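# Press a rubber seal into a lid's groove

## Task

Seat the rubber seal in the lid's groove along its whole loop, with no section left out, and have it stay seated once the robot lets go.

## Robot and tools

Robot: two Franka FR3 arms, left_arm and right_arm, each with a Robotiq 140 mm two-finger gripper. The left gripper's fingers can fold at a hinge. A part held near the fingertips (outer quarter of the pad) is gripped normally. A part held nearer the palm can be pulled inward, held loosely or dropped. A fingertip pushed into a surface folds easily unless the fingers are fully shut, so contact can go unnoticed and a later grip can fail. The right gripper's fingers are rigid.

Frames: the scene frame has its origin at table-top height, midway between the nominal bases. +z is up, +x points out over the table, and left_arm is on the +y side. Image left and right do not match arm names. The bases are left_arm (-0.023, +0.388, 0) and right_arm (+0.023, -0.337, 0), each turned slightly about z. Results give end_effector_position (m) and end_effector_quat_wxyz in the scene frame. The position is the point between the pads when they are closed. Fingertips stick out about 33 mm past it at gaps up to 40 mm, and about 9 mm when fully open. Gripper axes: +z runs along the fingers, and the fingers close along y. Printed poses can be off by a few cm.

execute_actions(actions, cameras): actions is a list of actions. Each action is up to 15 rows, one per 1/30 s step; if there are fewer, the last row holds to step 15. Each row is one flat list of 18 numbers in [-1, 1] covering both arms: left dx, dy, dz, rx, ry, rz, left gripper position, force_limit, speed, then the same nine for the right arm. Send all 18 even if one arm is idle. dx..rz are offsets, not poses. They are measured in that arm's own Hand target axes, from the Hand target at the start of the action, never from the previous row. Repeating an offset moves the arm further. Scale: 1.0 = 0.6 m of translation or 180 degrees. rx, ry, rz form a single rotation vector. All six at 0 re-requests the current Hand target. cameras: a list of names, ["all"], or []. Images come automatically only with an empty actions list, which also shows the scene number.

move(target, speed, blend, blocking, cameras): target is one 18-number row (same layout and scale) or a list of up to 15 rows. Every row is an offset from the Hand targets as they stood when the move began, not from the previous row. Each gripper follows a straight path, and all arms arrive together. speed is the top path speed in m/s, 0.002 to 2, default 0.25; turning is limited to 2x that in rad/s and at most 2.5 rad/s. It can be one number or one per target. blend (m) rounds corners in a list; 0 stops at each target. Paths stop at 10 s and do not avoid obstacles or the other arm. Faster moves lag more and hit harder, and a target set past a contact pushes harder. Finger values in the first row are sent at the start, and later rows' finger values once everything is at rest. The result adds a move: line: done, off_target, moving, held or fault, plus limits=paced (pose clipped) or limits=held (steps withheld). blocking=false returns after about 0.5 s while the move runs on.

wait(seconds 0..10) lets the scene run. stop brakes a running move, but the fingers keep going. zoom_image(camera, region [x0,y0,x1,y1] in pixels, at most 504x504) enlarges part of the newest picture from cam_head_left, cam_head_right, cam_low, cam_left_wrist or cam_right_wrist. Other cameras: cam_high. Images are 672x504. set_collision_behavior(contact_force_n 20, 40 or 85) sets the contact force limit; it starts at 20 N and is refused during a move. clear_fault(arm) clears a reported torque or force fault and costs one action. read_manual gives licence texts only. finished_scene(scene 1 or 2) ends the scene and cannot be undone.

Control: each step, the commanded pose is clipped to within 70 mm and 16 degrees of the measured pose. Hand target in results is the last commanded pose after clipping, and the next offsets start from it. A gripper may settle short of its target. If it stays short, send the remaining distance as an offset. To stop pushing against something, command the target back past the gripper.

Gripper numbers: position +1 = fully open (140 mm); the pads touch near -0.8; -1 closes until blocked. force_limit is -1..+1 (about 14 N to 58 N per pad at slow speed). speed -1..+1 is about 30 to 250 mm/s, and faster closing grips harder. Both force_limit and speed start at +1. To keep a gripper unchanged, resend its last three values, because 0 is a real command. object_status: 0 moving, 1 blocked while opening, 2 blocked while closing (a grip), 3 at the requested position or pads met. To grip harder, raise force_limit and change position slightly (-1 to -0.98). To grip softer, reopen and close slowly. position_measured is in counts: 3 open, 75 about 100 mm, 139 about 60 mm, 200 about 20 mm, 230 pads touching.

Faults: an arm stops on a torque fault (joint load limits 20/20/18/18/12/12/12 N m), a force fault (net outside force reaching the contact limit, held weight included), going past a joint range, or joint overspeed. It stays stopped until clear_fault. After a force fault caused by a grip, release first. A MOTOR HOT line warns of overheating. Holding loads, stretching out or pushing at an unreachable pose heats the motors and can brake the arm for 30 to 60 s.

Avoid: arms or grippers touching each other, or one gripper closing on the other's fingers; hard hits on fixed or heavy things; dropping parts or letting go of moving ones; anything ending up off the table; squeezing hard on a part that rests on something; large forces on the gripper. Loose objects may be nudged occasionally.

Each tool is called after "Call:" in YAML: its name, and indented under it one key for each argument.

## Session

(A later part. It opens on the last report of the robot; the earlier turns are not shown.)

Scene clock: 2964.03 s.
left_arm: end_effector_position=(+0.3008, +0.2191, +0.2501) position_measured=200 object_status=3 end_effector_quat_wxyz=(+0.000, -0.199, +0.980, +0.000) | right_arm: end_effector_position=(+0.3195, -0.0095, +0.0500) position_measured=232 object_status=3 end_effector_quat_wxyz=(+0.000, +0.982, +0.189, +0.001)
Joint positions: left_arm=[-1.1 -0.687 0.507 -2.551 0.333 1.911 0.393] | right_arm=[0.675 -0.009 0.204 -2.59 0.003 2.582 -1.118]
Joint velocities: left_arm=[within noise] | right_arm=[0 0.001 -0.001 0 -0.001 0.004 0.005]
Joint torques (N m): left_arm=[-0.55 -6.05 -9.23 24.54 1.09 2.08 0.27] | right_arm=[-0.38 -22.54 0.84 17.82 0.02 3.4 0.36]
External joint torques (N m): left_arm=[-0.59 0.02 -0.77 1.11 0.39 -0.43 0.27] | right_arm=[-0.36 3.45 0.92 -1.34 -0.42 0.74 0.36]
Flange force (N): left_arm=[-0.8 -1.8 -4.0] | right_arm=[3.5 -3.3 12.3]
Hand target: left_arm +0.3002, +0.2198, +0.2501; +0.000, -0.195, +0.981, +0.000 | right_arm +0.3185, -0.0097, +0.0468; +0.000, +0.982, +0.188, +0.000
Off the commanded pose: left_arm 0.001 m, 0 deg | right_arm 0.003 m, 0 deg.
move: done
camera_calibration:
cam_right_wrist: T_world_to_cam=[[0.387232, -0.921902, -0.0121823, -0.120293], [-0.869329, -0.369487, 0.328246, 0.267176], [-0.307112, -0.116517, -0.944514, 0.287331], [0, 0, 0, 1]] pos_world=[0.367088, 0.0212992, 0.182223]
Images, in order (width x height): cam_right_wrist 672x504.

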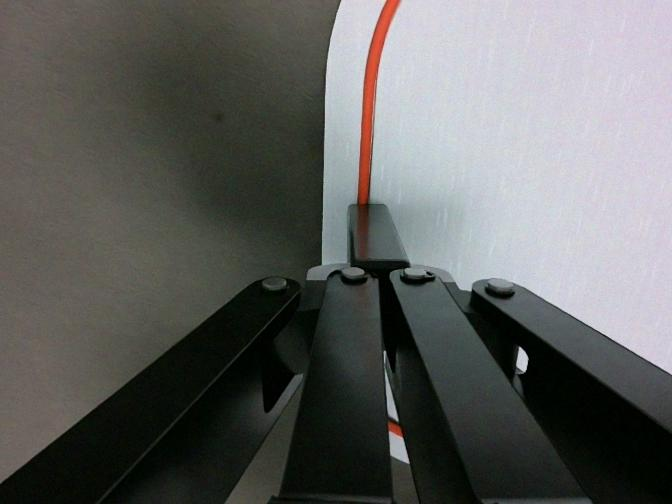

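Call:
move:
  target:
    - [0,0,0,0,0,0,-0.56,-1,-1, 0,0,-0.025,0,0,0,-1,-1,-0.5]
    - [0,0,0,0,0,0,-0.56,-1,-1, -0.035,0.008,-0.0468,0,0,0,-1,-1,-0.5]
    - [0,0,0,0,0,0,-0.56,-1,-1, -0.035,0.008,-0.0468,0,0,0,-0.444,-1,-1]
  speed: [0.04, 0.06, 0.05]
  cameras: ["cam_right_wrist"]

Call:
zoom_image:
  camera: "cam_right_wrist"
  region: [290, 40, 450, 260]

Scene clock: 2987.50 s.
left_arm: end_effector_position=(+0.3008, +0.2191, +0.2501) position_measured=200 object_status=3 end_effector_quat_wxyz=(+0.000, -0.199, +0.980, +0.000) | right_arm: end_effector_position=(+0.3022, -0.0214, +0.0751) position_measured=185 object_status=0 end_effector_quat_wxyz=(+0.000, +0.982, +0.187, +0.001)
Joint positions: left_arm=[-1.1 -0.687 0.507 -2.551 0.333 1.911 0.393] | right_arm=[0.689 -0.13 0.208 -2.645 0.042 2.519 -1.129]
Joint torques (N m): left_arm=[-0.52 -6.06 -9.14 24.53 1.08 2.08 0.28] | right_arm=[-0.34 -23.6 -0.24 19.45 0.64 2.49 -0.19]
External joint torques (N m): left_arm=[-0.57 0.08 -0.67 0.98 0.38 -0.46 0.28] | right_arm=[-0.32 -0.83 0.58 -0.73 0.15 -0.19 -0.19]
Flange force (N): left_arm=[-0.9 -1.7 -3.7] | right_arm=[-4.2 2.0 -2.3]
Hand target: left_arm +0.3002, +0.2198, +0.2501; +0.000, -0.195, +0.981, +0.000 | right_arm +0.3008, -0.0219, +0.0749; +0.000, +0.982, +0.188, +0.000
Off the commanded pose: left_arm 0.001 m, 0 deg | right_arm 0.001 m, 0 deg.
move: done
camera_calibration:
cam_right_wrist: T_world_to_cam=[[0.383016, -0.923681, -0.0106062, -0.123166], [-0.871652, -0.365195, 0.326889, 0.240401], [-0.305814, -0.115959, -0.945003, 0.30404], [0, 0, 0, 1]] pos_world=[0.3497, 0.00928297, 0.207428]
Images, in order (width x height): cam_right_wrist 672x504.

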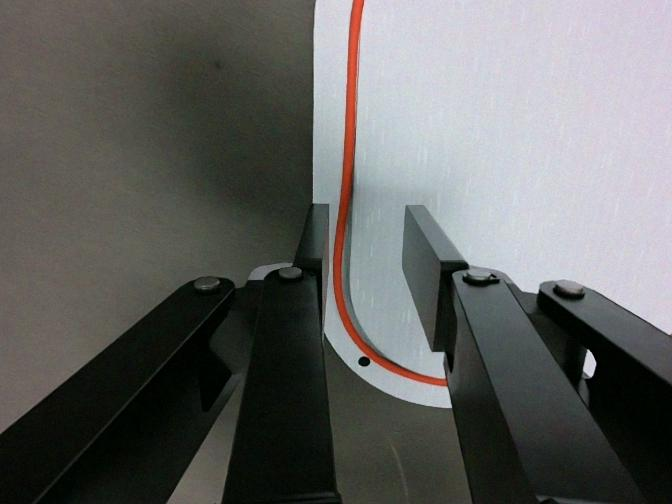

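Scaled by 2.291 from the camera's 672x504 image, which has a finer 960x720 frame.

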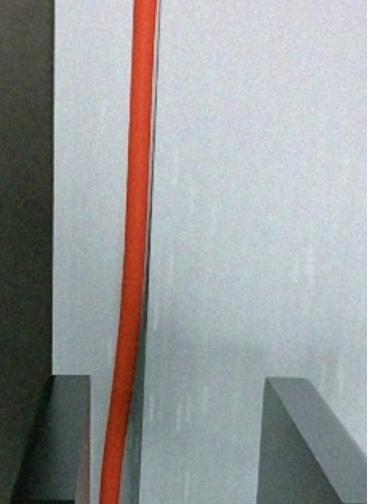

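Call:
move:
  target:
    - [0,0,0,0,0,0,-0.56,-1,-1, 0.0136,-0.0122,0,0,0,0,-0.444,-1,-1]
    - [0,0,0,0,0,0,-0.56,-1,-1, 0.0136,-0.0122,0.033,0,0,0,-0.444,-1,-1]
  speed: [0.04, 0.04]
  cameras: ["cam_right_wrist"]

Call:
zoom_image:
  camera: "cam_right_wrist"
  region: [290, 40, 450, 260]

Scene clock: 3007.47 s.
left_arm: end_effector_position=(+0.3008, +0.2191, +0.2501) position_measured=200 object_status=3 end_effector_quat_wxyz=(+0.000, -0.199, +0.980, +0.000) | right_arm: end_effector_position=(+0.3052, -0.0115, +0.0559) position_measured=185 object_status=3 end_effector_quat_wxyz=(+0.000, +0.982, +0.190, -0.001)
Joint positions: left_arm=[-1.1 -0.687 0.507 -2.551 0.333 1.911 0.393] | right_arm=[0.688 -0.053 0.214 -2.621 0.022 2.569 -1.113]
Joint velocities: left_arm=[within noise] | right_arm=[-0.001 0 0.002 0.001 0 0.004 0.003]
Joint torques (N m): left_arm=[-0.52 -6.03 -9.18 24.55 1.1 2.07 0.3] | right_arm=[-0.7 -24.42 0.36 18.98 0.04 2.84 0.22]
External joint torques (N m): left_arm=[-0.51 0 -0.64 1.1 0.4 -0.45 0.3] | right_arm=[-0.73 0.13 0.67 -0.32 -0.41 0.19 0.22]
Flange force (N): left_arm=[-1.1 -1.6 -3.9] | right_arm=[-0.2 -0.4 1.7]
Hand target: left_arm +0.3002, +0.2198, +0.2501; +0.000, -0.195, +0.981, +0.000 | right_arm +0.3057, -0.0121, +0.0551; +0.000, +0.982, +0.188, +0.000
Off the commanded pose: left_arm 0.001 m, 0 deg | right_arm 0.001 m, 0 deg.
move: done
camera_calibration:
cam_right_wrist: T_world_to_cam=[[0.388844, -0.92122, -0.0123706, -0.117092], [-0.867901, -0.370778, 0.330562, 0.251449], [-0.309107, -0.117801, -0.943703, 0.288949], [0, 0, 0, 1]] pos_world=[0.35308, 0.0194029, 0.188115]
Images, in order (width x height): cam_right_wrist 672x504.

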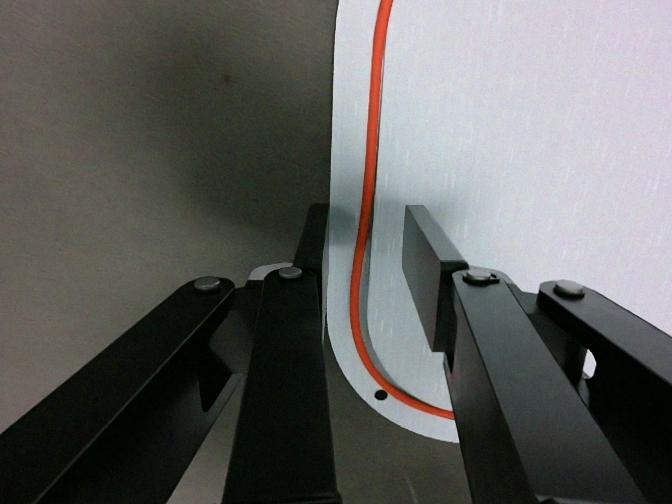

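Scaled by 2.291 from the camera's 672x504 image, which has a finer 960x720 frame.

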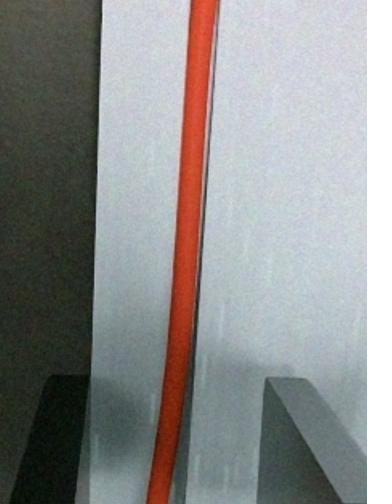

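Call:
move:
  target:
    - [0,0,0,0,0,0,-0.56,-1,-1, 0,0.0005,0.0085,0,0,0,-0.444,-1,-1]
    - [0,0,0,0,0,0,-0.56,-1,-1, 0,0.0005,0.0085,0,0,0,-1,-1,-1]
  speed: 0.015
  cameras: ["cam_right_wrist"]

Call:
zoom_image:
  camera: "cam_right_wrist"
  region: [310, 80, 430, 220]

Scene clock: 3025.63 s.
left_arm: end_effector_position=(+0.3008, +0.2191, +0.2501) position_measured=200 object_status=3 end_effector_quat_wxyz=(+0.000, -0.199, +0.980, +0.000) | right_arm: end_effector_position=(+0.3056, -0.0116, +0.0509) position_measured=226 object_status=0 end_effector_quat_wxyz=(+0.000, +0.982, +0.190, +0.000)
Joint positions: left_arm=[-1.1 -0.687 0.507 -2.551 0.333 1.911 0.393] | right_arm=[0.688 -0.039 0.213 -2.623 0.017 2.585 -1.109]
Joint torques (N m): left_arm=[-0.53 -6.04 -9.21 24.52 1.09 2.08 0.27] | right_arm=[-0.59 -24.75 0.3 18.62 0.1 2.9 0.25]
External joint torques (N m): left_arm=[-0.54 0.03 -0.73 1.11 0.4 -0.43 0.27] | right_arm=[-0.5 0.14 0.65 -0.56 -0.35 0.24 0.25]
Flange force (N): left_arm=[-0.9 -1.8 -3.9] | right_arm=[-1.2 -0.3 1.9]
Hand target: left_arm +0.3002, +0.2198, +0.2501; +0.000, -0.195, +0.981, +0.000 | right_arm +0.3058, -0.0124, +0.0500; +0.000, +0.982, +0.188, +0.000
Off the commanded pose: left_arm 0.001 m, 0 deg | right_arm 0.001 m, 0 deg.
move: done
camera_calibration:
cam_right_wrist: T_world_to_cam=[[0.387934, -0.921602, -0.0125501, -0.117096], [-0.868512, -0.370077, 0.329743, 0.253642], [-0.308536, -0.117019, -0.943987, 0.284139], [0, 0, 0, 1]] pos_world=[0.353383, 0.019201, 0.183118]
Images, in order (width x height): cam_right_wrist 672x504.

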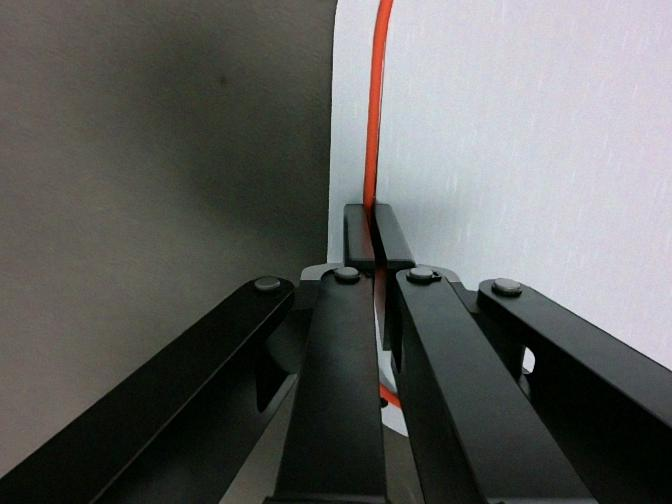

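Scaled by 3.600 from the camera's 672x504 image, which has a finer 960x720 frame.

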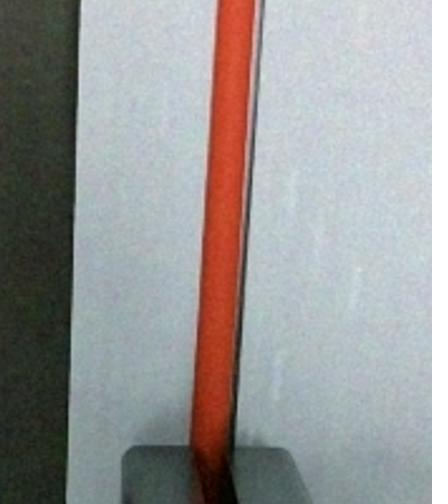

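Call:
move:
  target: [0,0,0,0,0,0,-0.56,-1,-1, -0.001,0.0012,0,0,0,0.005,-1,-1,-1]
  speed: 0.015
  cameras: ["cam_right_wrist"]

Call:
zoom_image:
  camera: "cam_right_wrist"
  region: [310, 80, 430, 220]

Scene clock: 3068.43 s.
left_arm: end_effector_position=(+0.3008, +0.2191, +0.2501) position_measured=200 object_status=3 end_effector_quat_wxyz=(+0.000, -0.199, +0.980, +0.000) | right_arm: end_effector_position=(+0.3049, -0.0124, +0.0502) position_measured=226 object_status=2 end_effector_quat_wxyz=(+0.000, +0.983, +0.184, -0.001)
Joint positions: left_arm=[-1.1 -0.687 0.507 -2.551 0.333 1.911 0.393] | right_arm=[0.688 -0.039 0.213 -2.626 0.017 2.586 -1.096]
Joint velocities: left_arm=[within noise] | right_arm=[0.001 0.001 -0.001 0 0.001 0 0.007]
Joint torques (N m): left_arm=[-0.54 -6.04 -9.2 24.53 1.1 2.08 0.28] | right_arm=[-0.89 -25.24 0.16 18.3 0.31 2.87 0.29]
External joint torques (N m): left_arm=[-0.59 0.03 -0.72 1.04 0.4 -0.45 0.28] | right_arm=[-0.77 -0.4 0.53 -0.8 -0.14 0.21 0.29]
Flange force (N): left_arm=[-0.8 -1.7 -3.8] | right_arm=[-3.1 1.1 0.3]
Hand target: left_arm +0.3002, +0.2198, +0.2501; +0.000, -0.195, +0.981, +0.000 | right_arm +0.3055, -0.0133, +0.0500; +0.000, +0.984, +0.181, +0.000
Off the commanded pose: left_arm 0.001 m, 0 deg | right_arm 0.001 m, 0 deg.
move: done
camera_calibration:
cam_right_wrist: T_world_to_cam=[[0.376655, -0.926277, -0.0119157, -0.114226], [-0.872676, -0.359115, 0.330868, 0.254359], [-0.310754, -0.114224, -0.943602, 0.283842], [0, 0, 0, 1]] pos_world=[0.353202, 0.0179609, 0.182313]
Images, in order (width x height): cam_right_wrist 672x504.

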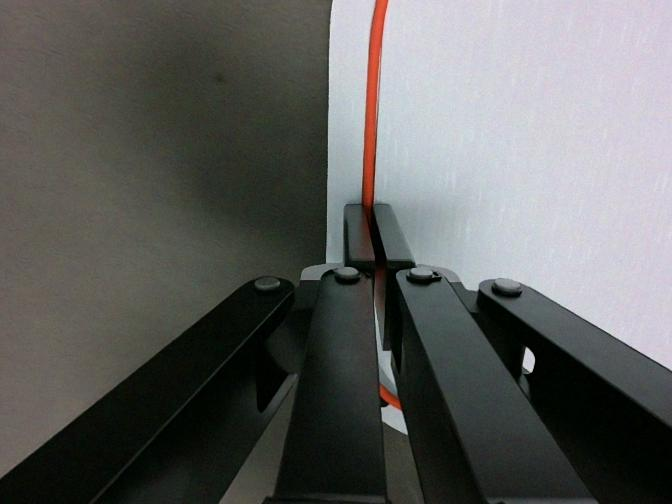

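Scaled by 3.600 from the camera's 672x504 image, which has a finer 960x720 frame.

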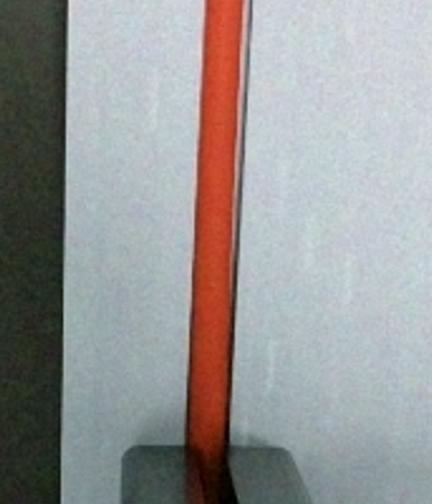

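Call:
move:
  target: [0,0,0,0,0,0,-0.56,-1,-1, 0,0,0.0033,0,0,0,-1,-1,-1]
  speed: 0.015
  cameras: ["cam_right_wrist"]

Call:
zoom_image:
  camera: "cam_right_wrist"
  region: [310, 80, 430, 220]

Scene clock: 3075.60 s.
left_arm: end_effector_position=(+0.3008, +0.2191, +0.2501) position_measured=200 object_status=3 end_effector_quat_wxyz=(+0.000, -0.199, +0.980, +0.000) | right_arm: end_effector_position=(+0.3051, -0.0121, +0.0494) position_measured=226 object_status=2 end_effector_quat_wxyz=(+0.000, +0.983, +0.182, +0.000)
Joint positions: left_arm=[-1.1 -0.687 0.507 -2.551 0.333 1.911 0.393] | right_arm=[0.688 -0.037 0.213 -2.626 0.016 2.59 -1.093]
Joint torques (N m): left_arm=[-0.53 -6.03 -9.22 24.58 1.09 2.08 0.29] | right_arm=[-0.89 -24.13 0.06 18.23 -0.04 3.14 0.29]
External joint torques (N m): left_arm=[-0.53 0.09 -0.68 1.04 0.39 -0.45 0.29] | right_arm=[-0.85 0.81 0.33 -0.83 -0.48 0.48 0.29]
Flange force (N): left_arm=[-1.0 -1.8 -3.8] | right_arm=[-0.1 0.0 4.7]
Hand target: left_arm +0.3002, +0.2198, +0.2501; +0.000, -0.195, +0.981, +0.000 | right_arm +0.3055, -0.0133, +0.0480; +0.000, +0.984, +0.181, +0.000
Off the commanded pose: left_arm 0.001 m, 0 deg | right_arm 0.002 m, 0 deg.
move: done
camera_calibration:
cam_right_wrist: T_world_to_cam=[[0.374371, -0.927194, -0.0125412, -0.113342], [-0.873807, -0.357276, 0.329873, 0.255227], [-0.310337, -0.112536, -0.943942, 0.283101], [0, 0, 0, 1]] pos_world=[0.353308, 0.0179555, 0.181617]
Images, in order (width x height): cam_right_wrist 672x504.

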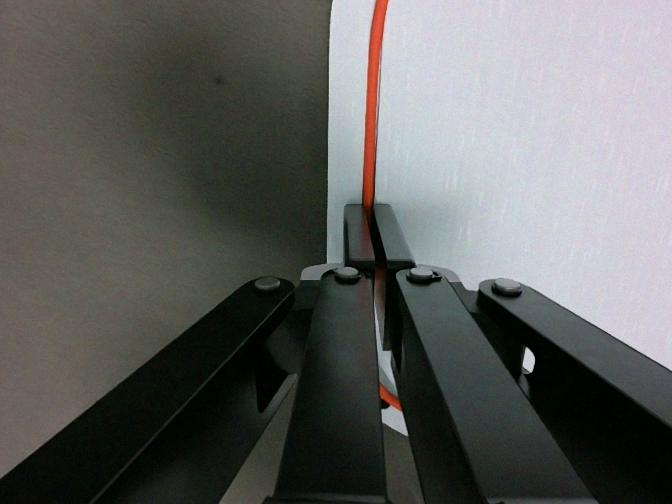

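Scaled by 3.600 from the camera's 672x504 image, which has a finer 960x720 frame.

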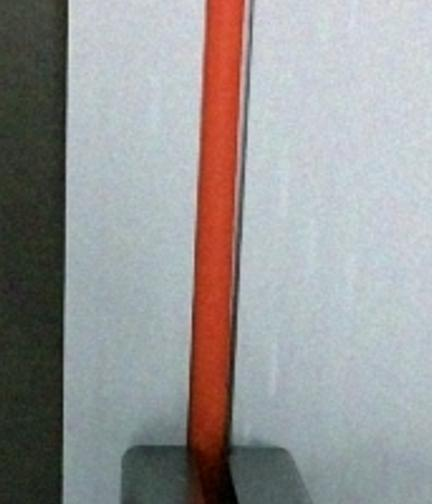

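Call:
move:
  target:
    - [0,0,0,0,0,0,-0.56,-1,-1, 0,0,0,0,0,0,-0.736,-1,-1]
    - [0,0,0,0,0,0,-0.56,-1,-1, 0,0,-0.0055,0,0,0,-0.736,-1,-1]
    - [0,0,0,0,0,0,-0.56,-1,-1, 0,0,-0.0055,0,0,0,-1,-1,-1]
  speed: 0.015
  cameras: ["cam_right_wrist"]

Call:
zoom_image:
  camera: "cam_right_wrist"
  region: [310, 80, 430, 220]

Scene clock: 3084.90 s.
left_arm: end_effector_position=(+0.3008, +0.2191, +0.2501) position_measured=200 object_status=3 end_effector_quat_wxyz=(+0.000, -0.199, +0.980, +0.000) | right_arm: end_effector_position=(+0.3059, -0.0126, +0.0512) position_measured=226 object_status=2 end_effector_quat_wxyz=(+0.000, +0.983, +0.182, +0.001)
Joint positions: left_arm=[-1.1 -0.687 0.507 -2.551 0.333 1.911 0.393] | right_arm=[0.687 -0.042 0.212 -2.626 0.016 2.586 -1.093]
Joint torques (N m): left_arm=[-0.52 -6.08 -9.21 24.52 1.08 2.09 0.26] | right_arm=[-0.63 -25.68 0.42 18.83 0.32 2.48 0.14]
External joint torques (N m): left_arm=[-0.44 -0.1 -0.63 1.11 0.39 -0.43 0.26] | right_arm=[-0.62 -0.93 0.7 -0.28 -0.13 -0.18 0.14]
Flange force (N): left_arm=[-0.9 -1.3 -3.9] | right_arm=[-2.8 0.9 -2.6]
Hand target: left_arm +0.3002, +0.2198, +0.2501; +0.000, -0.195, +0.981, +0.000 | right_arm +0.3055, -0.0133, +0.0513; +0.000, +0.984, +0.181, +0.000
Off the commanded pose: left_arm 0.001 m, 0 deg | right_arm 0.001 m, 0 deg.
move: done
camera_calibration:
cam_right_wrist: T_world_to_cam=[[0.373205, -0.927672, -0.0119804, -0.113695], [-0.874841, -0.356191, 0.328301, 0.255616], [-0.308823, -0.112043, -0.944497, 0.284494], [0, 0, 0, 1]] pos_world=[0.353914, 0.0174517, 0.183423]
Images, in order (width x height): cam_right_wrist 672x504.

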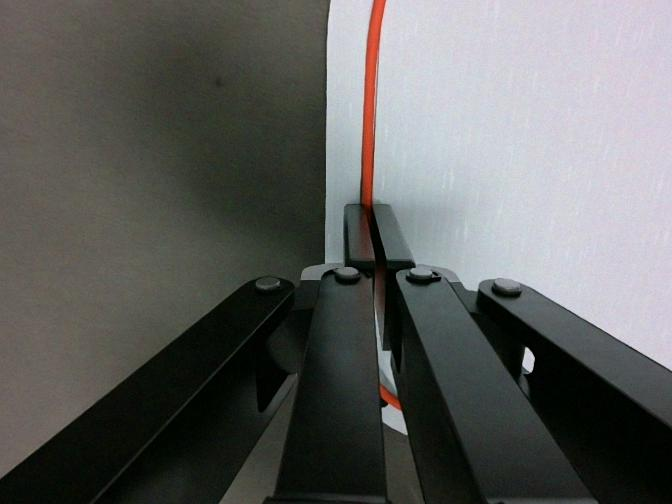

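Scaled by 3.600 from the camera's 672x504 image, which has a finer 960x720 frame.

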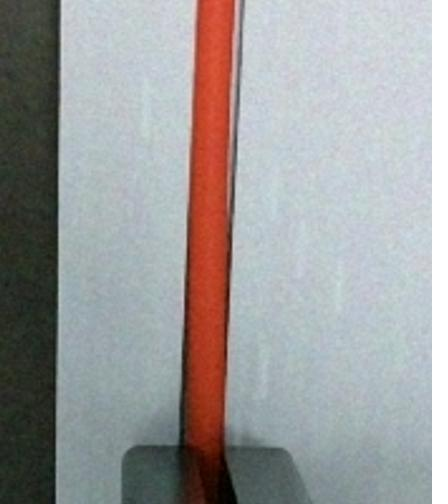

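Call:
move:
  target: [0,0,0,0,0,0,-0.56,-1,-1, 0,0,0.0057,0,0,0,-1,-1,-1]
  speed: 0.015
  cameras: []

Scene clock: 3089.30 s.
left_arm: end_effector_position=(+0.3008, +0.2191, +0.2501) position_measured=200 object_status=3 end_effector_quat_wxyz=(+0.000, -0.199, +0.980, +0.000) | right_arm: end_effector_position=(+0.3057, -0.0124, +0.0494) position_measured=226 object_status=2 end_effector_quat_wxyz=(+0.000, +0.983, +0.182, +0.000)
Joint positions: left_arm=[-1.1 -0.687 0.507 -2.551 0.333 1.911 0.393] | right_arm=[0.687 -0.037 0.212 -2.626 0.016 2.591 -1.093]
Joint torques (N m): left_arm=[-0.52 -6.07 -9.2 24.55 1.09 2.09 0.26] | right_arm=[-0.47 -23.95 0.5 18.31 0.05 3.06 0.27]
External joint torques (N m): left_arm=[-0.56 0.1 -0.72 1.01 0.39 -0.45 0.26] | right_arm=[-0.48 0.97 0.73 -0.72 -0.38 0.4 0.27]
Flange force (N): left_arm=[-0.9 -1.8 -3.7] | right_arm=[0.1 -1.1 4.7]
Hand target: left_arm +0.3002, +0.2198, +0.2501; +0.000, -0.195, +0.981, +0.000 | right_arm +0.3055, -0.0133, +0.0479; +0.000, +0.984, +0.181, +0.000
Off the commanded pose: left_arm 0.001 m, 0 deg | right_arm 0.002 m, 0 deg.
move: done
No camera images: "cameras" was empty.

Call:
move:
  target:
    - [0,0,0,0,0,0,-0.56,-1,-1, 0,0,-0.0005,0,0,0,-0.736,-1,-1]
    - [0,0,0,0,0,0,-0.56,-1,-1, 0,0,-0.001,0,0,0,-0.56,-1,-1]
    - [0,0,0,0,0,0,-0.56,-1,-1, 0,0,-0.0378,0,0,0,-0.56,-1,-1]
  speed: [0.015, 0.015, 0.04]
  cameras: ["cam_right_wrist"]

Call:
zoom_image:
  camera: "cam_right_wrist"
  region: [290, 40, 450, 300]

Scene clock: 3098.17 s.
left_arm: end_effector_position=(+0.3008, +0.2191, +0.2501) position_measured=200 object_status=3 end_effector_quat_wxyz=(+0.000, -0.199, +0.980, +0.000) | right_arm: end_effector_position=(+0.3062, -0.0137, +0.0700) position_measured=200 object_status=3 end_effector_quat_wxyz=(+0.001, +0.984, +0.179, +0.001)
Joint positions: left_arm=[-1.1 -0.687 0.507 -2.551 0.333 1.911 0.393] | right_arm=[0.689 -0.093 0.211 -2.619 0.03 2.529 -1.098]
Joint velocities: left_arm=[within noise] | right_arm=[0 0.001 0 0.001 0.001 -0.005 -0.003]
Joint torques (N m): left_arm=[-0.49 -6 -9.2 24.57 1.09 2.08 0.28] | right_arm=[-0.35 -24.65 0.11 19.99 0.64 2.5 -0.26]
External joint torques (N m): left_arm=[-0.48 0.01 -0.69 1.17 0.39 -0.44 0.28] | right_arm=[-0.35 -0.88 0.7 0.05 0.16 -0.15 -0.26]
Flange force (N): left_arm=[-1.1 -1.8 -4.1] | right_arm=[-2.1 1.1 -2.9]
Hand target: left_arm +0.3002, +0.2198, +0.2501; +0.000, -0.195, +0.981, +0.000 | right_arm +0.3055, -0.0132, +0.0706; +0.000, +0.984, +0.181, +0.000
Off the commanded pose: left_arm 0.001 m, 0 deg | right_arm 0.001 m, 0 deg.
move: done
camera_calibration:
cam_right_wrist: T_world_to_cam=[[0.367595, -0.929932, -0.00998367, -0.113045], [-0.87724, -0.35029, 0.328248, 0.250169], [-0.308745, -0.111904, -0.944539, 0.30223], [0, 0, 0, 1]] pos_world=[0.354325, 0.0163287, 0.202222]
Images, in order (width x height): cam_right_wrist 672x504.

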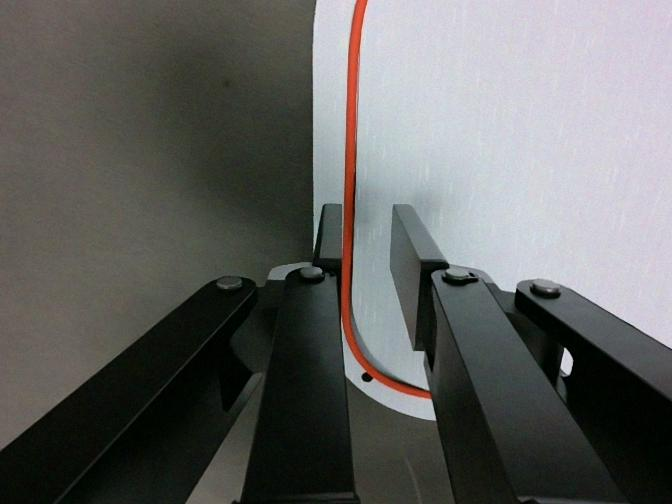

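Scaled by 1.938 from the camera's 672x504 image, which has a finer 960x720 frame.

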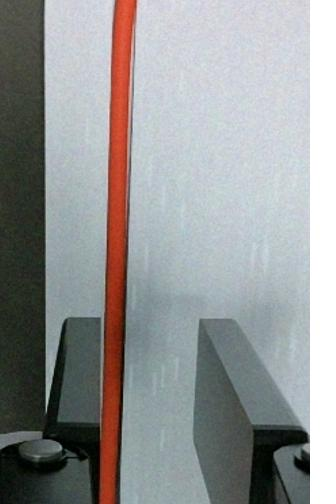

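Call:
move:
  target:
    - [0,0,0,0,0,0,-0.56,-1,-1, 0,0,0,0,0,0,-1,-1,-0.5]
    - [0,0,0,0,0,0,-0.56,-1,-1, 0,-0.001,0.0243,0,0,0,-1,-1,-0.5]
    - [0,0,0,0,0,0,-0.56,-1,-1, 0,-0.001,0.0395,0,0,0,-1,-1,-0.5]
  speed: [0.02, 0.04, 0.015]
  cameras: ["cam_right_wrist"]

Call:
zoom_image:
  camera: "cam_right_wrist"
  region: [310, 80, 430, 220]

Scene clock: 3110.43 s.
left_arm: end_effector_position=(+0.3008, +0.2191, +0.2501) position_measured=200 object_status=3 end_effector_quat_wxyz=(+0.000, -0.199, +0.980, +0.000) | right_arm: end_effector_position=(+0.3059, -0.0116, +0.0500) position_measured=232 object_status=3 end_effector_quat_wxyz=(-0.001, +0.983, +0.182, +0.001)
Joint positions: left_arm=[-1.1 -0.687 0.507 -2.551 0.333 1.911 0.393] | right_arm=[0.689 -0.037 0.212 -2.625 0.015 2.591 -1.092]
Joint velocities: left_arm=[within noise] | right_arm=[-0.001 0.001 0 0 -0.002 0.004 0.004]
Joint torques (N m): left_arm=[-0.51 -6.05 -9.24 24.52 1.09 2.08 0.33] | right_arm=[-0.75 -22.28 0.35 17.83 0.07 3.38 0.29]
External joint torques (N m): left_arm=[-0.45 -0.08 -0.68 1.14 0.4 -0.44 0.33] | right_arm=[-0.66 2.54 0.68 -1.23 -0.37 0.72 0.29]
Flange force (N): left_arm=[-1.0 -1.3 -4.0] | right_arm=[2.2 -2.0 10.2]
Hand target: left_arm +0.3002, +0.2198, +0.2501; +0.000, -0.195, +0.981, +0.000 | right_arm +0.3053, -0.0127, +0.0469; +0.000, +0.984, +0.181, +0.000
Off the commanded pose: left_arm 0.001 m, 0 deg | right_arm 0.003 m, 0 deg.
move: done
camera_calibration:
cam_right_wrist: T_world_to_cam=[[0.374045, -0.927322, -0.0128146, -0.11302], [-0.874549, -0.35729, 0.327885, 0.256291], [-0.308633, -0.111437, -0.944631, 0.283504], [0, 0, 0, 1]] pos_world=[0.353912, 0.0183567, 0.182325]
Images, in order (width x height): cam_right_wrist 672x504.

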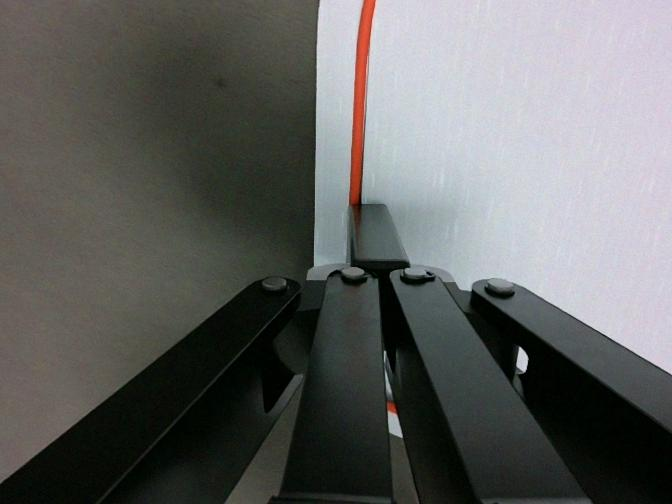

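Scaled by 3.600 from the camera's 672x504 image, which has a finer 960x720 frame.

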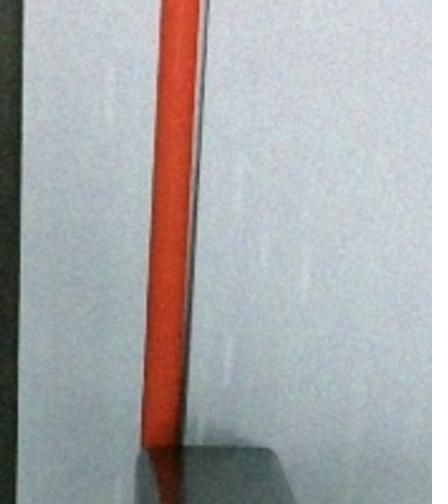

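Call:
move:
  target:
    - [0,0,0,0,0,0,-0.56,-1,-1, 0,0,-0.0150,0,0,0,-1,-1,-0.5]
    - [0,0,0,0,0,0,-0.56,-1,-1, 0.004,-0.0075,-0.0150,0,0,0,-1,-1,-0.5]
    - [0,0,0,0,0,0,-0.56,-1,-1, 0.004,-0.0060,-0.0080,0,0,0,-1,-1,-0.5]
  speed: [0.03, 0.03, 0.02]
  cameras: ["cam_right_wrist"]

Call:
zoom_image:
  camera: "cam_right_wrist"
  region: [310, 80, 430, 220]

Scene clock: 3119.87 s.
left_arm: end_effector_position=(+0.3008, +0.2191, +0.2501) position_measured=200 object_status=3 end_effector_quat_wxyz=(+0.000, -0.199, +0.980, +0.000) | right_arm: end_effector_position=(+0.3061, -0.0080, +0.0526) position_measured=232 object_status=3 end_effector_quat_wxyz=(+0.000, +0.983, +0.182, -0.001)
Joint positions: left_arm=[-1.1 -0.687 0.507 -2.551 0.333 1.911 0.393] | right_arm=[0.69 -0.035 0.216 -2.612 0.016 2.577 -1.087]
Joint velocities: left_arm=[within noise] | right_arm=[0.001 0 0 0 -0.001 0.005 0]
Joint torques (N m): left_arm=[-0.56 -5.98 -9.22 24.55 1.08 2.09 0.31] | right_arm=[-0.57 -24.96 0.46 18.69 0.01 2.87 0.31]
External joint torques (N m): left_arm=[-0.56 0.15 -0.71 1.01 0.38 -0.45 0.31] | right_arm=[-0.54 0.06 0.72 -0.52 -0.43 0.22 0.31]
Flange force (N): left_arm=[-1.1 -2.0 -3.7] | right_arm=[-1.2 -0.4 1.7]
Hand target: left_arm +0.3002, +0.2198, +0.2501; +0.000, -0.195, +0.981, +0.000 | right_arm +0.3063, -0.0085, +0.0517; +0.000, +0.984, +0.181, +0.000
Off the commanded pose: left_arm 0.001 m, 0 deg | right_arm 0.001 m, 0 deg.
move: done
camera_calibration:
cam_right_wrist: T_world_to_cam=[[0.373115, -0.927702, -0.0123951, -0.109397], [-0.874128, -0.355983, 0.330418, 0.256651], [-0.310942, -0.112449, -0.943753, 0.287017], [0, 0, 0, 1]] pos_world=[0.354409, 0.0221505, 0.184715]
Images, in order (width x height): cam_right_wrist 672x504.

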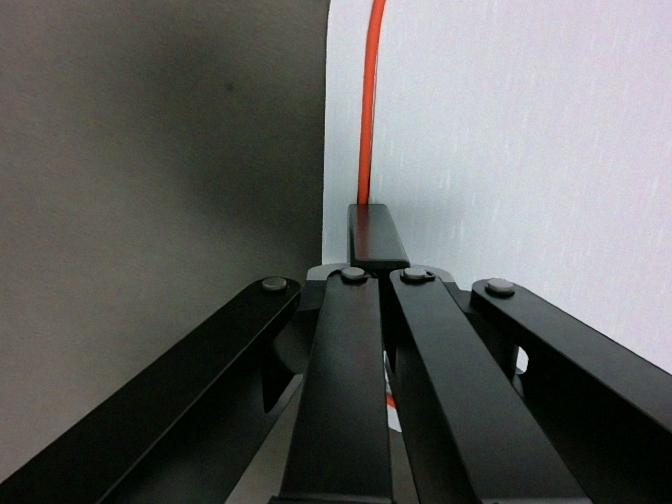

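Scaled by 3.600 from the camera's 672x504 image, which has a finer 960x720 frame.

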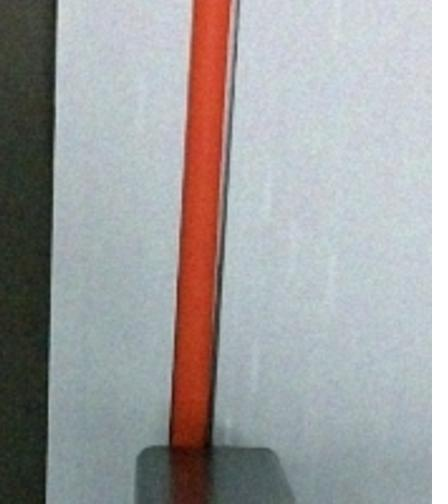

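Call:
move:
  target: [0,0,0,0,0,0,-0.56,-1,-1, 0,-0.0008,0.0083,0,0,0,-1,-1,-0.5]
  speed: 0.015
  cameras: ["cam_right_wrist"]

Call:
zoom_image:
  camera: "cam_right_wrist"
  region: [310, 80, 430, 220]

Scene clock: 3147.03 s.
left_arm: end_effector_position=(+0.3008, +0.2191, +0.2501) position_measured=200 object_status=3 end_effector_quat_wxyz=(+0.000, -0.199, +0.980, +0.000) | right_arm: end_effector_position=(+0.3065, -0.0070, +0.0499) position_measured=232 object_status=3 end_effector_quat_wxyz=(-0.001, +0.983, +0.182, +0.001)
Joint positions: left_arm=[-1.1 -0.687 0.507 -2.551 0.333 1.911 0.393] | right_arm=[0.69 -0.027 0.216 -2.612 0.011 2.588 -1.083]
Joint velocities: left_arm=[within noise] | right_arm=[0.002 0.002 0 0 -0.001 0.004 0.002]
Joint torques (N m): left_arm=[-0.54 -6.01 -9.21 24.56 1.1 2.1 0.26] | right_arm=[-0.77 -22.37 0.36 17.66 0 3.48 0.3]
External joint torques (N m): left_arm=[-0.6 0.2 -0.72 0.98 0.4 -0.44 0.26] | right_arm=[-0.76 2.86 0.55 -1.44 -0.44 0.82 0.3]
Flange force (N): left_arm=[-1.0 -2.2 -3.6] | right_arm=[2.4 -1.8 11.4]
Hand target: left_arm +0.3002, +0.2198, +0.2501; +0.000, -0.195, +0.981, +0.000 | right_arm +0.3061, -0.0080, +0.0467; +0.000, +0.984, +0.181, +0.000
Off the commanded pose: left_arm 0.001 m, 0 deg | right_arm 0.003 m, 0 deg.
move: done
camera_calibration:
cam_right_wrist: T_world_to_cam=[[0.373863, -0.927397, -0.0127047, -0.108842], [-0.874659, -0.357093, 0.327806, 0.258577], [-0.308543, -0.111442, -0.94466, 0.284093], [0, 0, 0, 1]] pos_world=[0.354513, 0.0230559, 0.182225]
Images, in order (width x height): cam_right_wrist 672x504.

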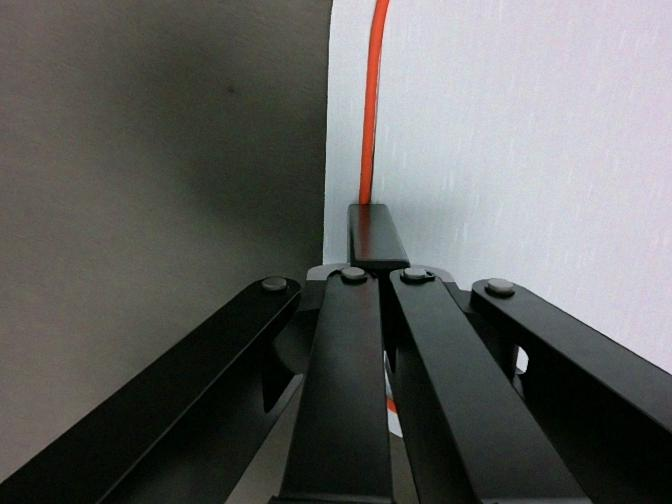

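Scaled by 3.600 from the camera's 672x504 image, which has a finer 960x720 frame.

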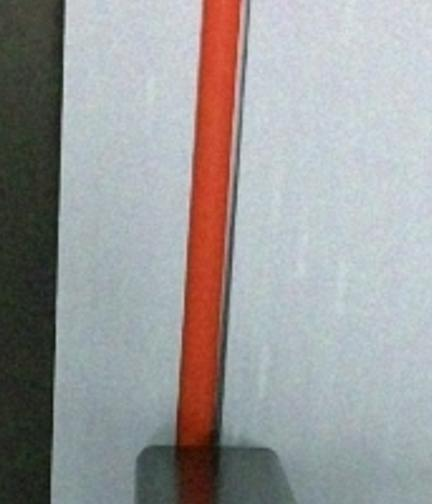

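Call:
move:
  target:
    - [0,0,0,0,0,0,-0.56,-1,-1, 0,0,-0.0155,0,0,0,-1,-1,-0.5]
    - [0,0,0,0,0,0,-0.56,-1,-1, -0.021,0.001,-0.0155,0,0,0,-1,-1,-0.5]
  speed: [0.03, 0.03]
  cameras: ["cam_right_wrist"]

Call:
zoom_image:
  camera: "cam_right_wrist"
  region: [310, 80, 430, 220]

Scene clock: 3156.63 s.
left_arm: end_effector_position=(+0.3008, +0.2191, +0.2501) position_measured=200 object_status=3 end_effector_quat_wxyz=(+0.000, -0.199, +0.980, +0.000) | right_arm: end_effector_position=(+0.2953, -0.0139, +0.0558) position_measured=232 object_status=3 end_effector_quat_wxyz=(+0.002, +0.983, +0.182, +0.000)
Joint positions: left_arm=[-1.1 -0.687 0.507 -2.551 0.333 1.911 0.393] | right_arm=[0.697 -0.073 0.222 -2.646 0.026 2.571 -1.082]
Joint velocities: left_arm=[within noise] | right_arm=[0 -0.004 0 -0.002 0.005 0.001 0]
Joint torques (N m): left_arm=[-0.54 -6.03 -9.29 24.53 1.1 2.08 0.26] | right_arm=[-0.31 -24.28 0.65 17.97 0.59 2.91 0.13]
External joint torques (N m): left_arm=[-0.57 0.05 -0.81 1.02 0.39 -0.45 0.26] | right_arm=[-0.25 -0.47 1.19 -1.42 0.14 0.24 0.13]
Flange force (N): left_arm=[-0.6 -1.7 -3.9] | right_arm=[-5.9 1.5 0.1]
Hand target: left_arm +0.3002, +0.2198, +0.2501; +0.000, -0.195, +0.981, +0.000 | right_arm +0.2945, -0.0131, +0.0560; +0.000, +0.984, +0.181, +0.000
Off the commanded pose: left_arm 0.001 m, 0 deg | right_arm 0.001 m, 0 deg.
move: done
camera_calibration:
cam_right_wrist: T_world_to_cam=[[0.372816, -0.927864, -0.00876386, -0.110886], [-0.874574, -0.354528, 0.330802, 0.2442], [-0.310046, -0.115663, -0.94366, 0.285766], [0, 0, 0, 1]] pos_world=[0.343512, 0.0167414, 0.187912]
Images, in order (width x height): cam_right_wrist 672x504.

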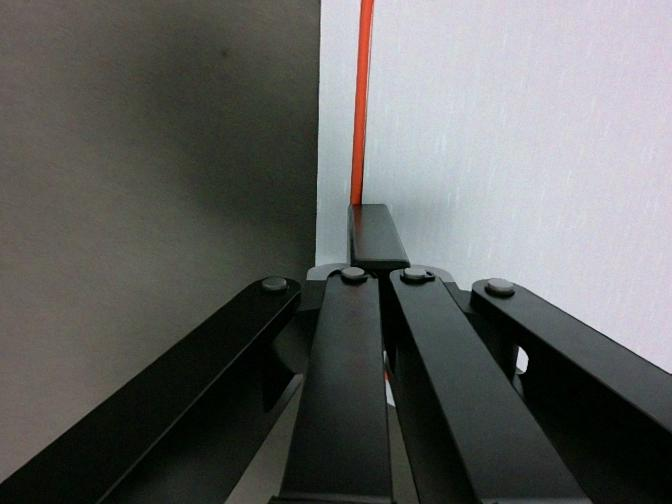

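Scaled by 3.600 from the camera's 672x504 image, which has a finer 960x720 frame.

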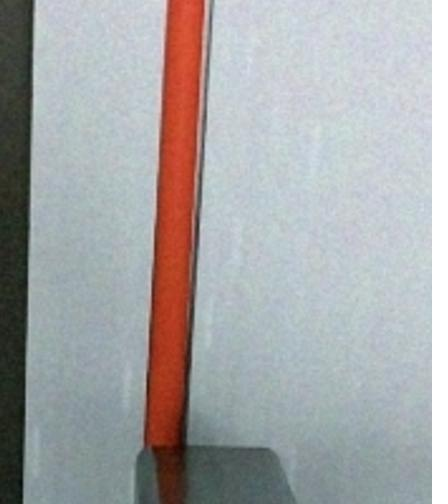

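Call:
move:
  target:
    - [0,0,0,0,0,0,-0.56,-1,-1, 0,-0.006,0.003,0,0,0,-1,-1,-0.5]
    - [0,0,0,0,0,0,-0.56,-1,-1, 0,-0.006,0.0155,0,0,0,-1,-1,-0.5]
  speed: 0.015
  cameras: ["cam_right_wrist"]

Call:
zoom_image:
  camera: "cam_right_wrist"
  region: [310, 80, 430, 220]

Scene clock: 3164.10 s.
left_arm: end_effector_position=(+0.3008, +0.2191, +0.2501) position_measured=200 object_status=3 end_effector_quat_wxyz=(+0.000, -0.199, +0.980, +0.000) | right_arm: end_effector_position=(+0.2939, -0.0091, +0.0499) position_measured=232 object_status=3 end_effector_quat_wxyz=(+0.000, +0.983, +0.182, +0.001)
Joint positions: left_arm=[-1.1 -0.687 0.507 -2.551 0.333 1.911 0.393] | right_arm=[0.698 -0.053 0.229 -2.644 0.022 2.594 -1.071]
Joint velocities: left_arm=[within noise] | right_arm=[0.002 0.001 -0.001 -0.002 -0.002 0.004 0.004]
Joint torques (N m): left_arm=[-0.53 -6.04 -9.27 24.55 1.1 2.08 0.26] | right_arm=[-0.67 -20.49 0.49 17.6 -0.04 3.55 0.25]
External joint torques (N m): left_arm=[-0.48 -0.03 -0.72 1.13 0.4 -0.44 0.26] | right_arm=[-0.66 3.75 0.86 -1.47 -0.48 0.88 0.25]
Flange force (N): left_arm=[-0.8 -1.6 -4.0] | right_arm=[4.4 -3.4 14.4]
Hand target: left_arm +0.3002, +0.2198, +0.2501; +0.000, -0.195, +0.981, +0.000 | right_arm +0.2932, -0.0097, +0.0467; +0.000, +0.984, +0.181, +0.000
Off the commanded pose: left_arm 0.001 m, 0 deg | right_arm 0.003 m, 0 deg.
move: done
camera_calibration:
cam_right_wrist: T_world_to_cam=[[0.373187, -0.927672, -0.0124848, -0.105978], [-0.874915, -0.356377, 0.327901, 0.246826], [-0.308634, -0.111445, -0.94463, 0.279985], [0, 0, 0, 1]] pos_world=[0.341914, 0.0208531, 0.182225]
Images, in order (width x height): cam_right_wrist 672x504.

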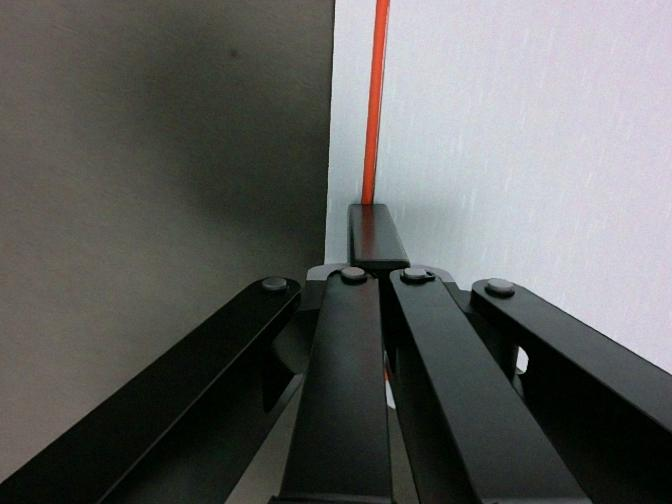

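Scaled by 3.600 from the camera's 672x504 image, which has a finer 960x720 frame.

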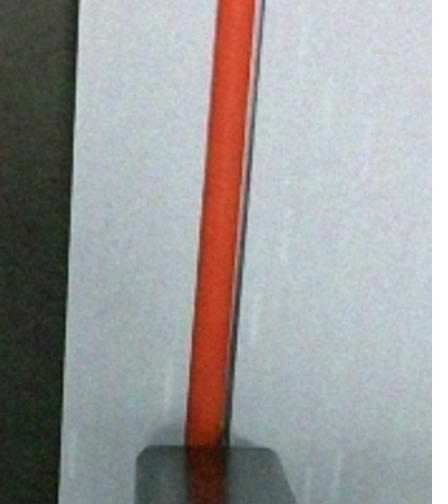

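Call:
move:
  target:
    - [0,0,0,0,0,0,-0.56,-1,-1, 0,0,-0.0155,0,0,0,-1,-1,-0.5]
    - [0,0,0,0,0,0,-0.56,-1,-1, -0.0175,-0.004,-0.0155,0,0,0,-1,-1,-0.5]
    - [0,0,0,0,0,0,-0.56,-1,-1, -0.0175,-0.004,-0.010,0,0,0,-1,-1,-0.5]
  speed: [0.03, 0.03, 0.02]
  cameras: ["cam_right_wrist"]

Call:
zoom_image:
  camera: "cam_right_wrist"
  region: [310, 80, 430, 220]

Scene clock: 3175.17 s.
left_arm: end_effector_position=(+0.3008, +0.2191, +0.2501) position_measured=200 object_status=3 end_effector_quat_wxyz=(+0.000, -0.199, +0.980, +0.000) | right_arm: end_effector_position=(+0.2832, -0.0112, +0.0536) position_measured=232 object_status=3 end_effector_quat_wxyz=(+0.001, +0.983, +0.183, +0.000)
Joint positions: left_arm=[-1.1 -0.687 0.507 -2.551 0.333 1.911 0.393] | right_arm=[0.707 -0.084 0.239 -2.667 0.036 2.584 -1.066]
Joint velocities: left_arm=[within noise] | right_arm=[0 -0.001 0.002 0 -0.001 0.005 0.002]
Joint torques (N m): left_arm=[-0.54 -6.03 -9.21 24.57 1.08 2.08 0.26] | right_arm=[-0.59 -22.96 0.52 18.51 0.31 3.05 0.24]
External joint torques (N m): left_arm=[-0.55 0.06 -0.68 1.02 0.37 -0.46 0.26] | right_arm=[-0.62 0.22 1.07 -0.64 -0.13 0.39 0.24]
Flange force (N): left_arm=[-0.9 -1.7 -3.8] | right_arm=[-1.5 -0.5 2.7]
Hand target: left_arm +0.3002, +0.2198, +0.2501; +0.000, -0.195, +0.981, +0.000 | right_arm +0.2826, -0.0112, +0.0527; +0.000, +0.984, +0.181, +0.000
Off the commanded pose: left_arm 0.001 m, 0 deg | right_arm 0.001 m, 0 deg.
move: done
camera_calibration:
cam_right_wrist: T_world_to_cam=[[0.374759, -0.927058, -0.0109094, -0.104377], [-0.873999, -0.357187, 0.32946, 0.235186], [-0.309325, -0.113933, -0.944107, 0.280097], [0, 0, 0, 1]] pos_world=[0.331309, 0.0191537, 0.185818]
Images, in order (width x height): cam_right_wrist 672x504.

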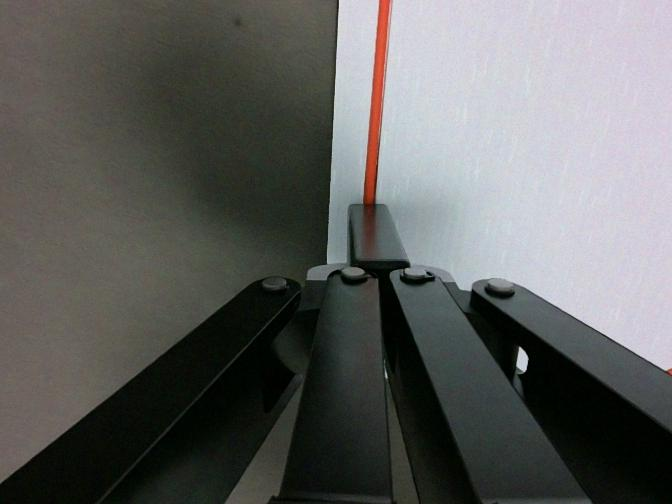

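Scaled by 3.600 from the camera's 672x504 image, which has a finer 960x720 frame.

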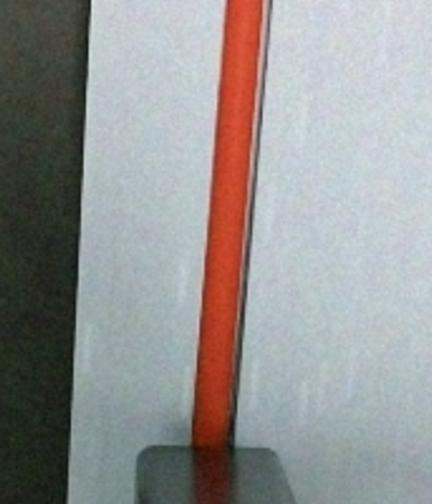

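Call:
move:
  target: [0,0,0,0,0,0,-0.56,-1,-1, 0,0,0.0103,0,0,0.0072,-1,-1,-0.5]
  speed: 0.015
  cameras: ["cam_right_wrist"]

Call:
zoom_image:
  camera: "cam_right_wrist"
  region: [310, 80, 430, 220]

Scene clock: 3186.20 s.
left_arm: end_effector_position=(+0.3008, +0.2191, +0.2501) position_measured=200 object_status=3 end_effector_quat_wxyz=(+0.000, -0.199, +0.980, +0.000) | right_arm: end_effector_position=(+0.2835, -0.0097, +0.0499) position_measured=232 object_status=3 end_effector_quat_wxyz=(-0.001, +0.985, +0.172, +0.001)
Joint positions: left_arm=[-1.1 -0.687 0.507 -2.551 0.333 1.911 0.393] | right_arm=[0.707 -0.072 0.24 -2.668 0.033 2.601 -1.04]
Joint velocities: left_arm=[within noise] | right_arm=[0 0 -0.001 0 0.001 0.001 0.006]
Joint torques (N m): left_arm=[-0.55 -6.03 -9.2 24.57 1.11 2.08 0.28] | right_arm=[-0.85 -19.91 0.33 17.35 0.01 3.4 0.22]
External joint torques (N m): left_arm=[-0.57 0.07 -0.68 1.07 0.41 -0.45 0.28] | right_arm=[-0.88 3.56 0.81 -1.67 -0.41 0.72 0.22]
Flange force (N): left_arm=[-1.0 -1.9 -3.8] | right_arm=[3.8 -2.9 13.8]
Hand target: left_arm +0.3002, +0.2198, +0.2501; +0.000, -0.195, +0.981, +0.000 | right_arm +0.2826, -0.0112, +0.0465; +0.000, +0.986, +0.169, +0.000
Off the commanded pose: left_arm 0.001 m, 0 deg | right_arm 0.004 m, 0 deg.
move: off_target (right_arm)
camera_calibration:
cam_right_wrist: T_world_to_cam=[[0.353692, -0.935267, -0.0132993, -0.0971287], [-0.882477, -0.338374, 0.326709, 0.239829], [-0.31006, -0.103818, -0.945032, 0.277213], [0, 0, 0, 1]] pos_world=[0.33195, 0.0190902, 0.182329]
Images, in order (width x height): cam_right_wrist 672x504.

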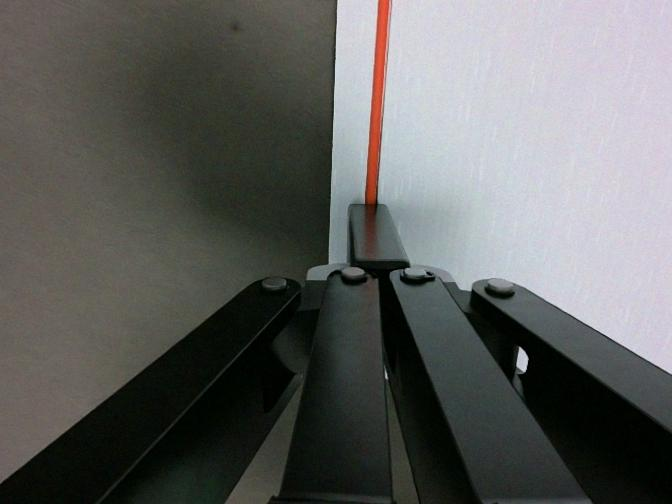

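Scaled by 3.600 from the camera's 672x504 image, which has a finer 960x720 frame.

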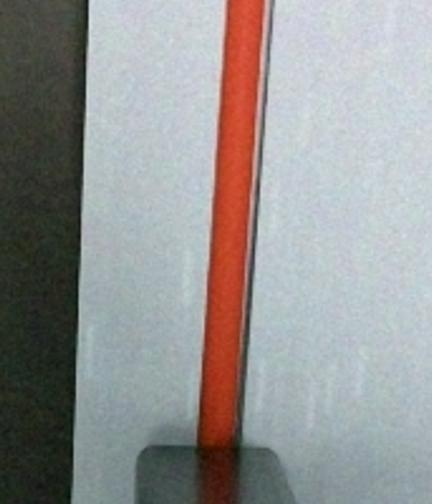

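Call:
move:
  target:
    - [0,0,0,0,0,0,-0.56,-1,-1, 0,0,-0.0155,0,0,0,-1,-1,-0.5]
    - [0,0,0,0,0,0,-0.56,-1,-1, -0.0175,-0.002,-0.0155,0,0,0,-1,-1,-0.5]
    - [0,0,0,0,0,0,-0.56,-1,-1, -0.0175,-0.002,-0.010,0,0,0,-1,-1,-0.5]
  speed: [0.03, 0.03, 0.02]
  cameras: ["cam_right_wrist"]

Call:
zoom_image:
  camera: "cam_right_wrist"
  region: [310, 80, 430, 220]

Scene clock: 3196.13 s.
left_arm: end_effector_position=(+0.3008, +0.2191, +0.2501) position_measured=200 object_status=3 end_effector_quat_wxyz=(+0.000, -0.199, +0.980, +0.000) | right_arm: end_effector_position=(+0.2728, -0.0136, +0.0534) position_measured=232 object_status=3 end_effector_quat_wxyz=(+0.001, +0.985, +0.172, +0.000)
Joint positions: left_arm=[-1.1 -0.687 0.507 -2.551 0.333 1.911 0.393] | right_arm=[0.716 -0.106 0.248 -2.693 0.048 2.589 -1.035]
Joint velocities: left_arm=[within noise] | right_arm=[0.001 0 0.001 -0.001 -0.001 0.005 0.002]
Joint torques (N m): left_arm=[-0.55 -6.04 -9.24 24.56 1.09 2.08 0.29] | right_arm=[-0.59 -22.03 0.35 18.42 0.31 2.9 0.27]
External joint torques (N m): left_arm=[-0.5 0.02 -0.69 1.13 0.4 -0.44 0.29] | right_arm=[-0.51 0.37 1.17 -0.72 -0.13 0.22 0.27]
Flange force (N): left_arm=[-1.1 -1.7 -4.0] | right_arm=[-1.4 -1.0 2.7]
Hand target: left_arm +0.3002, +0.2198, +0.2501; +0.000, -0.195, +0.981, +0.000 | right_arm +0.2723, -0.0136, +0.0525; +0.000, +0.986, +0.169, +0.000
Off the commanded pose: left_arm 0.001 m, 0 deg | right_arm 0.001 m, 0 deg.
move: done
camera_calibration:
cam_right_wrist: T_world_to_cam=[[0.353832, -0.935247, -0.0107613, -0.0971082], [-0.881781, -0.337397, 0.329583, 0.227648], [-0.311872, -0.107128, -0.944065, 0.277196], [0, 0, 0, 1]] pos_world=[0.321545, 0.0156829, 0.185618]
Images, in order (width x height): cam_right_wrist 672x504.

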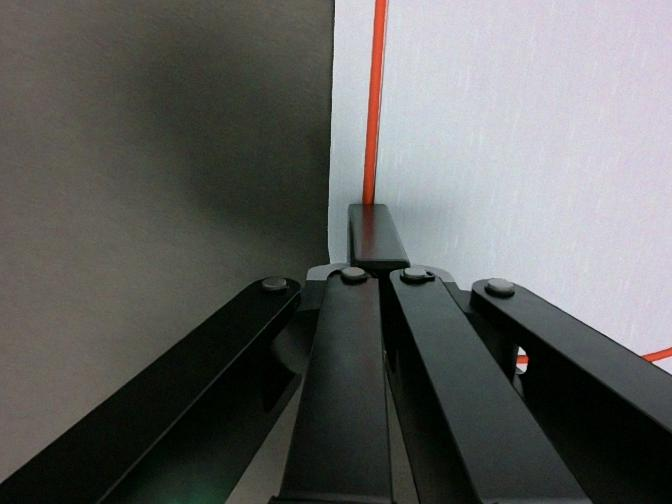

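Scaled by 3.600 from the camera's 672x504 image, which has a finer 960x720 frame.

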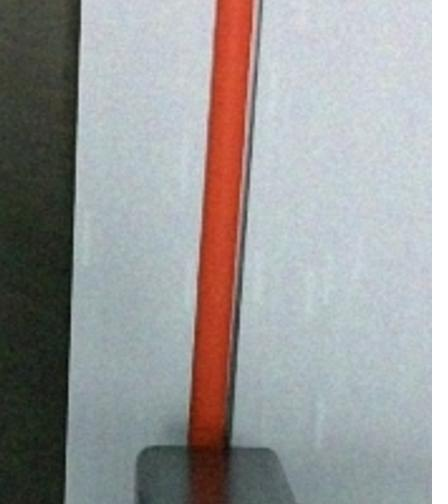

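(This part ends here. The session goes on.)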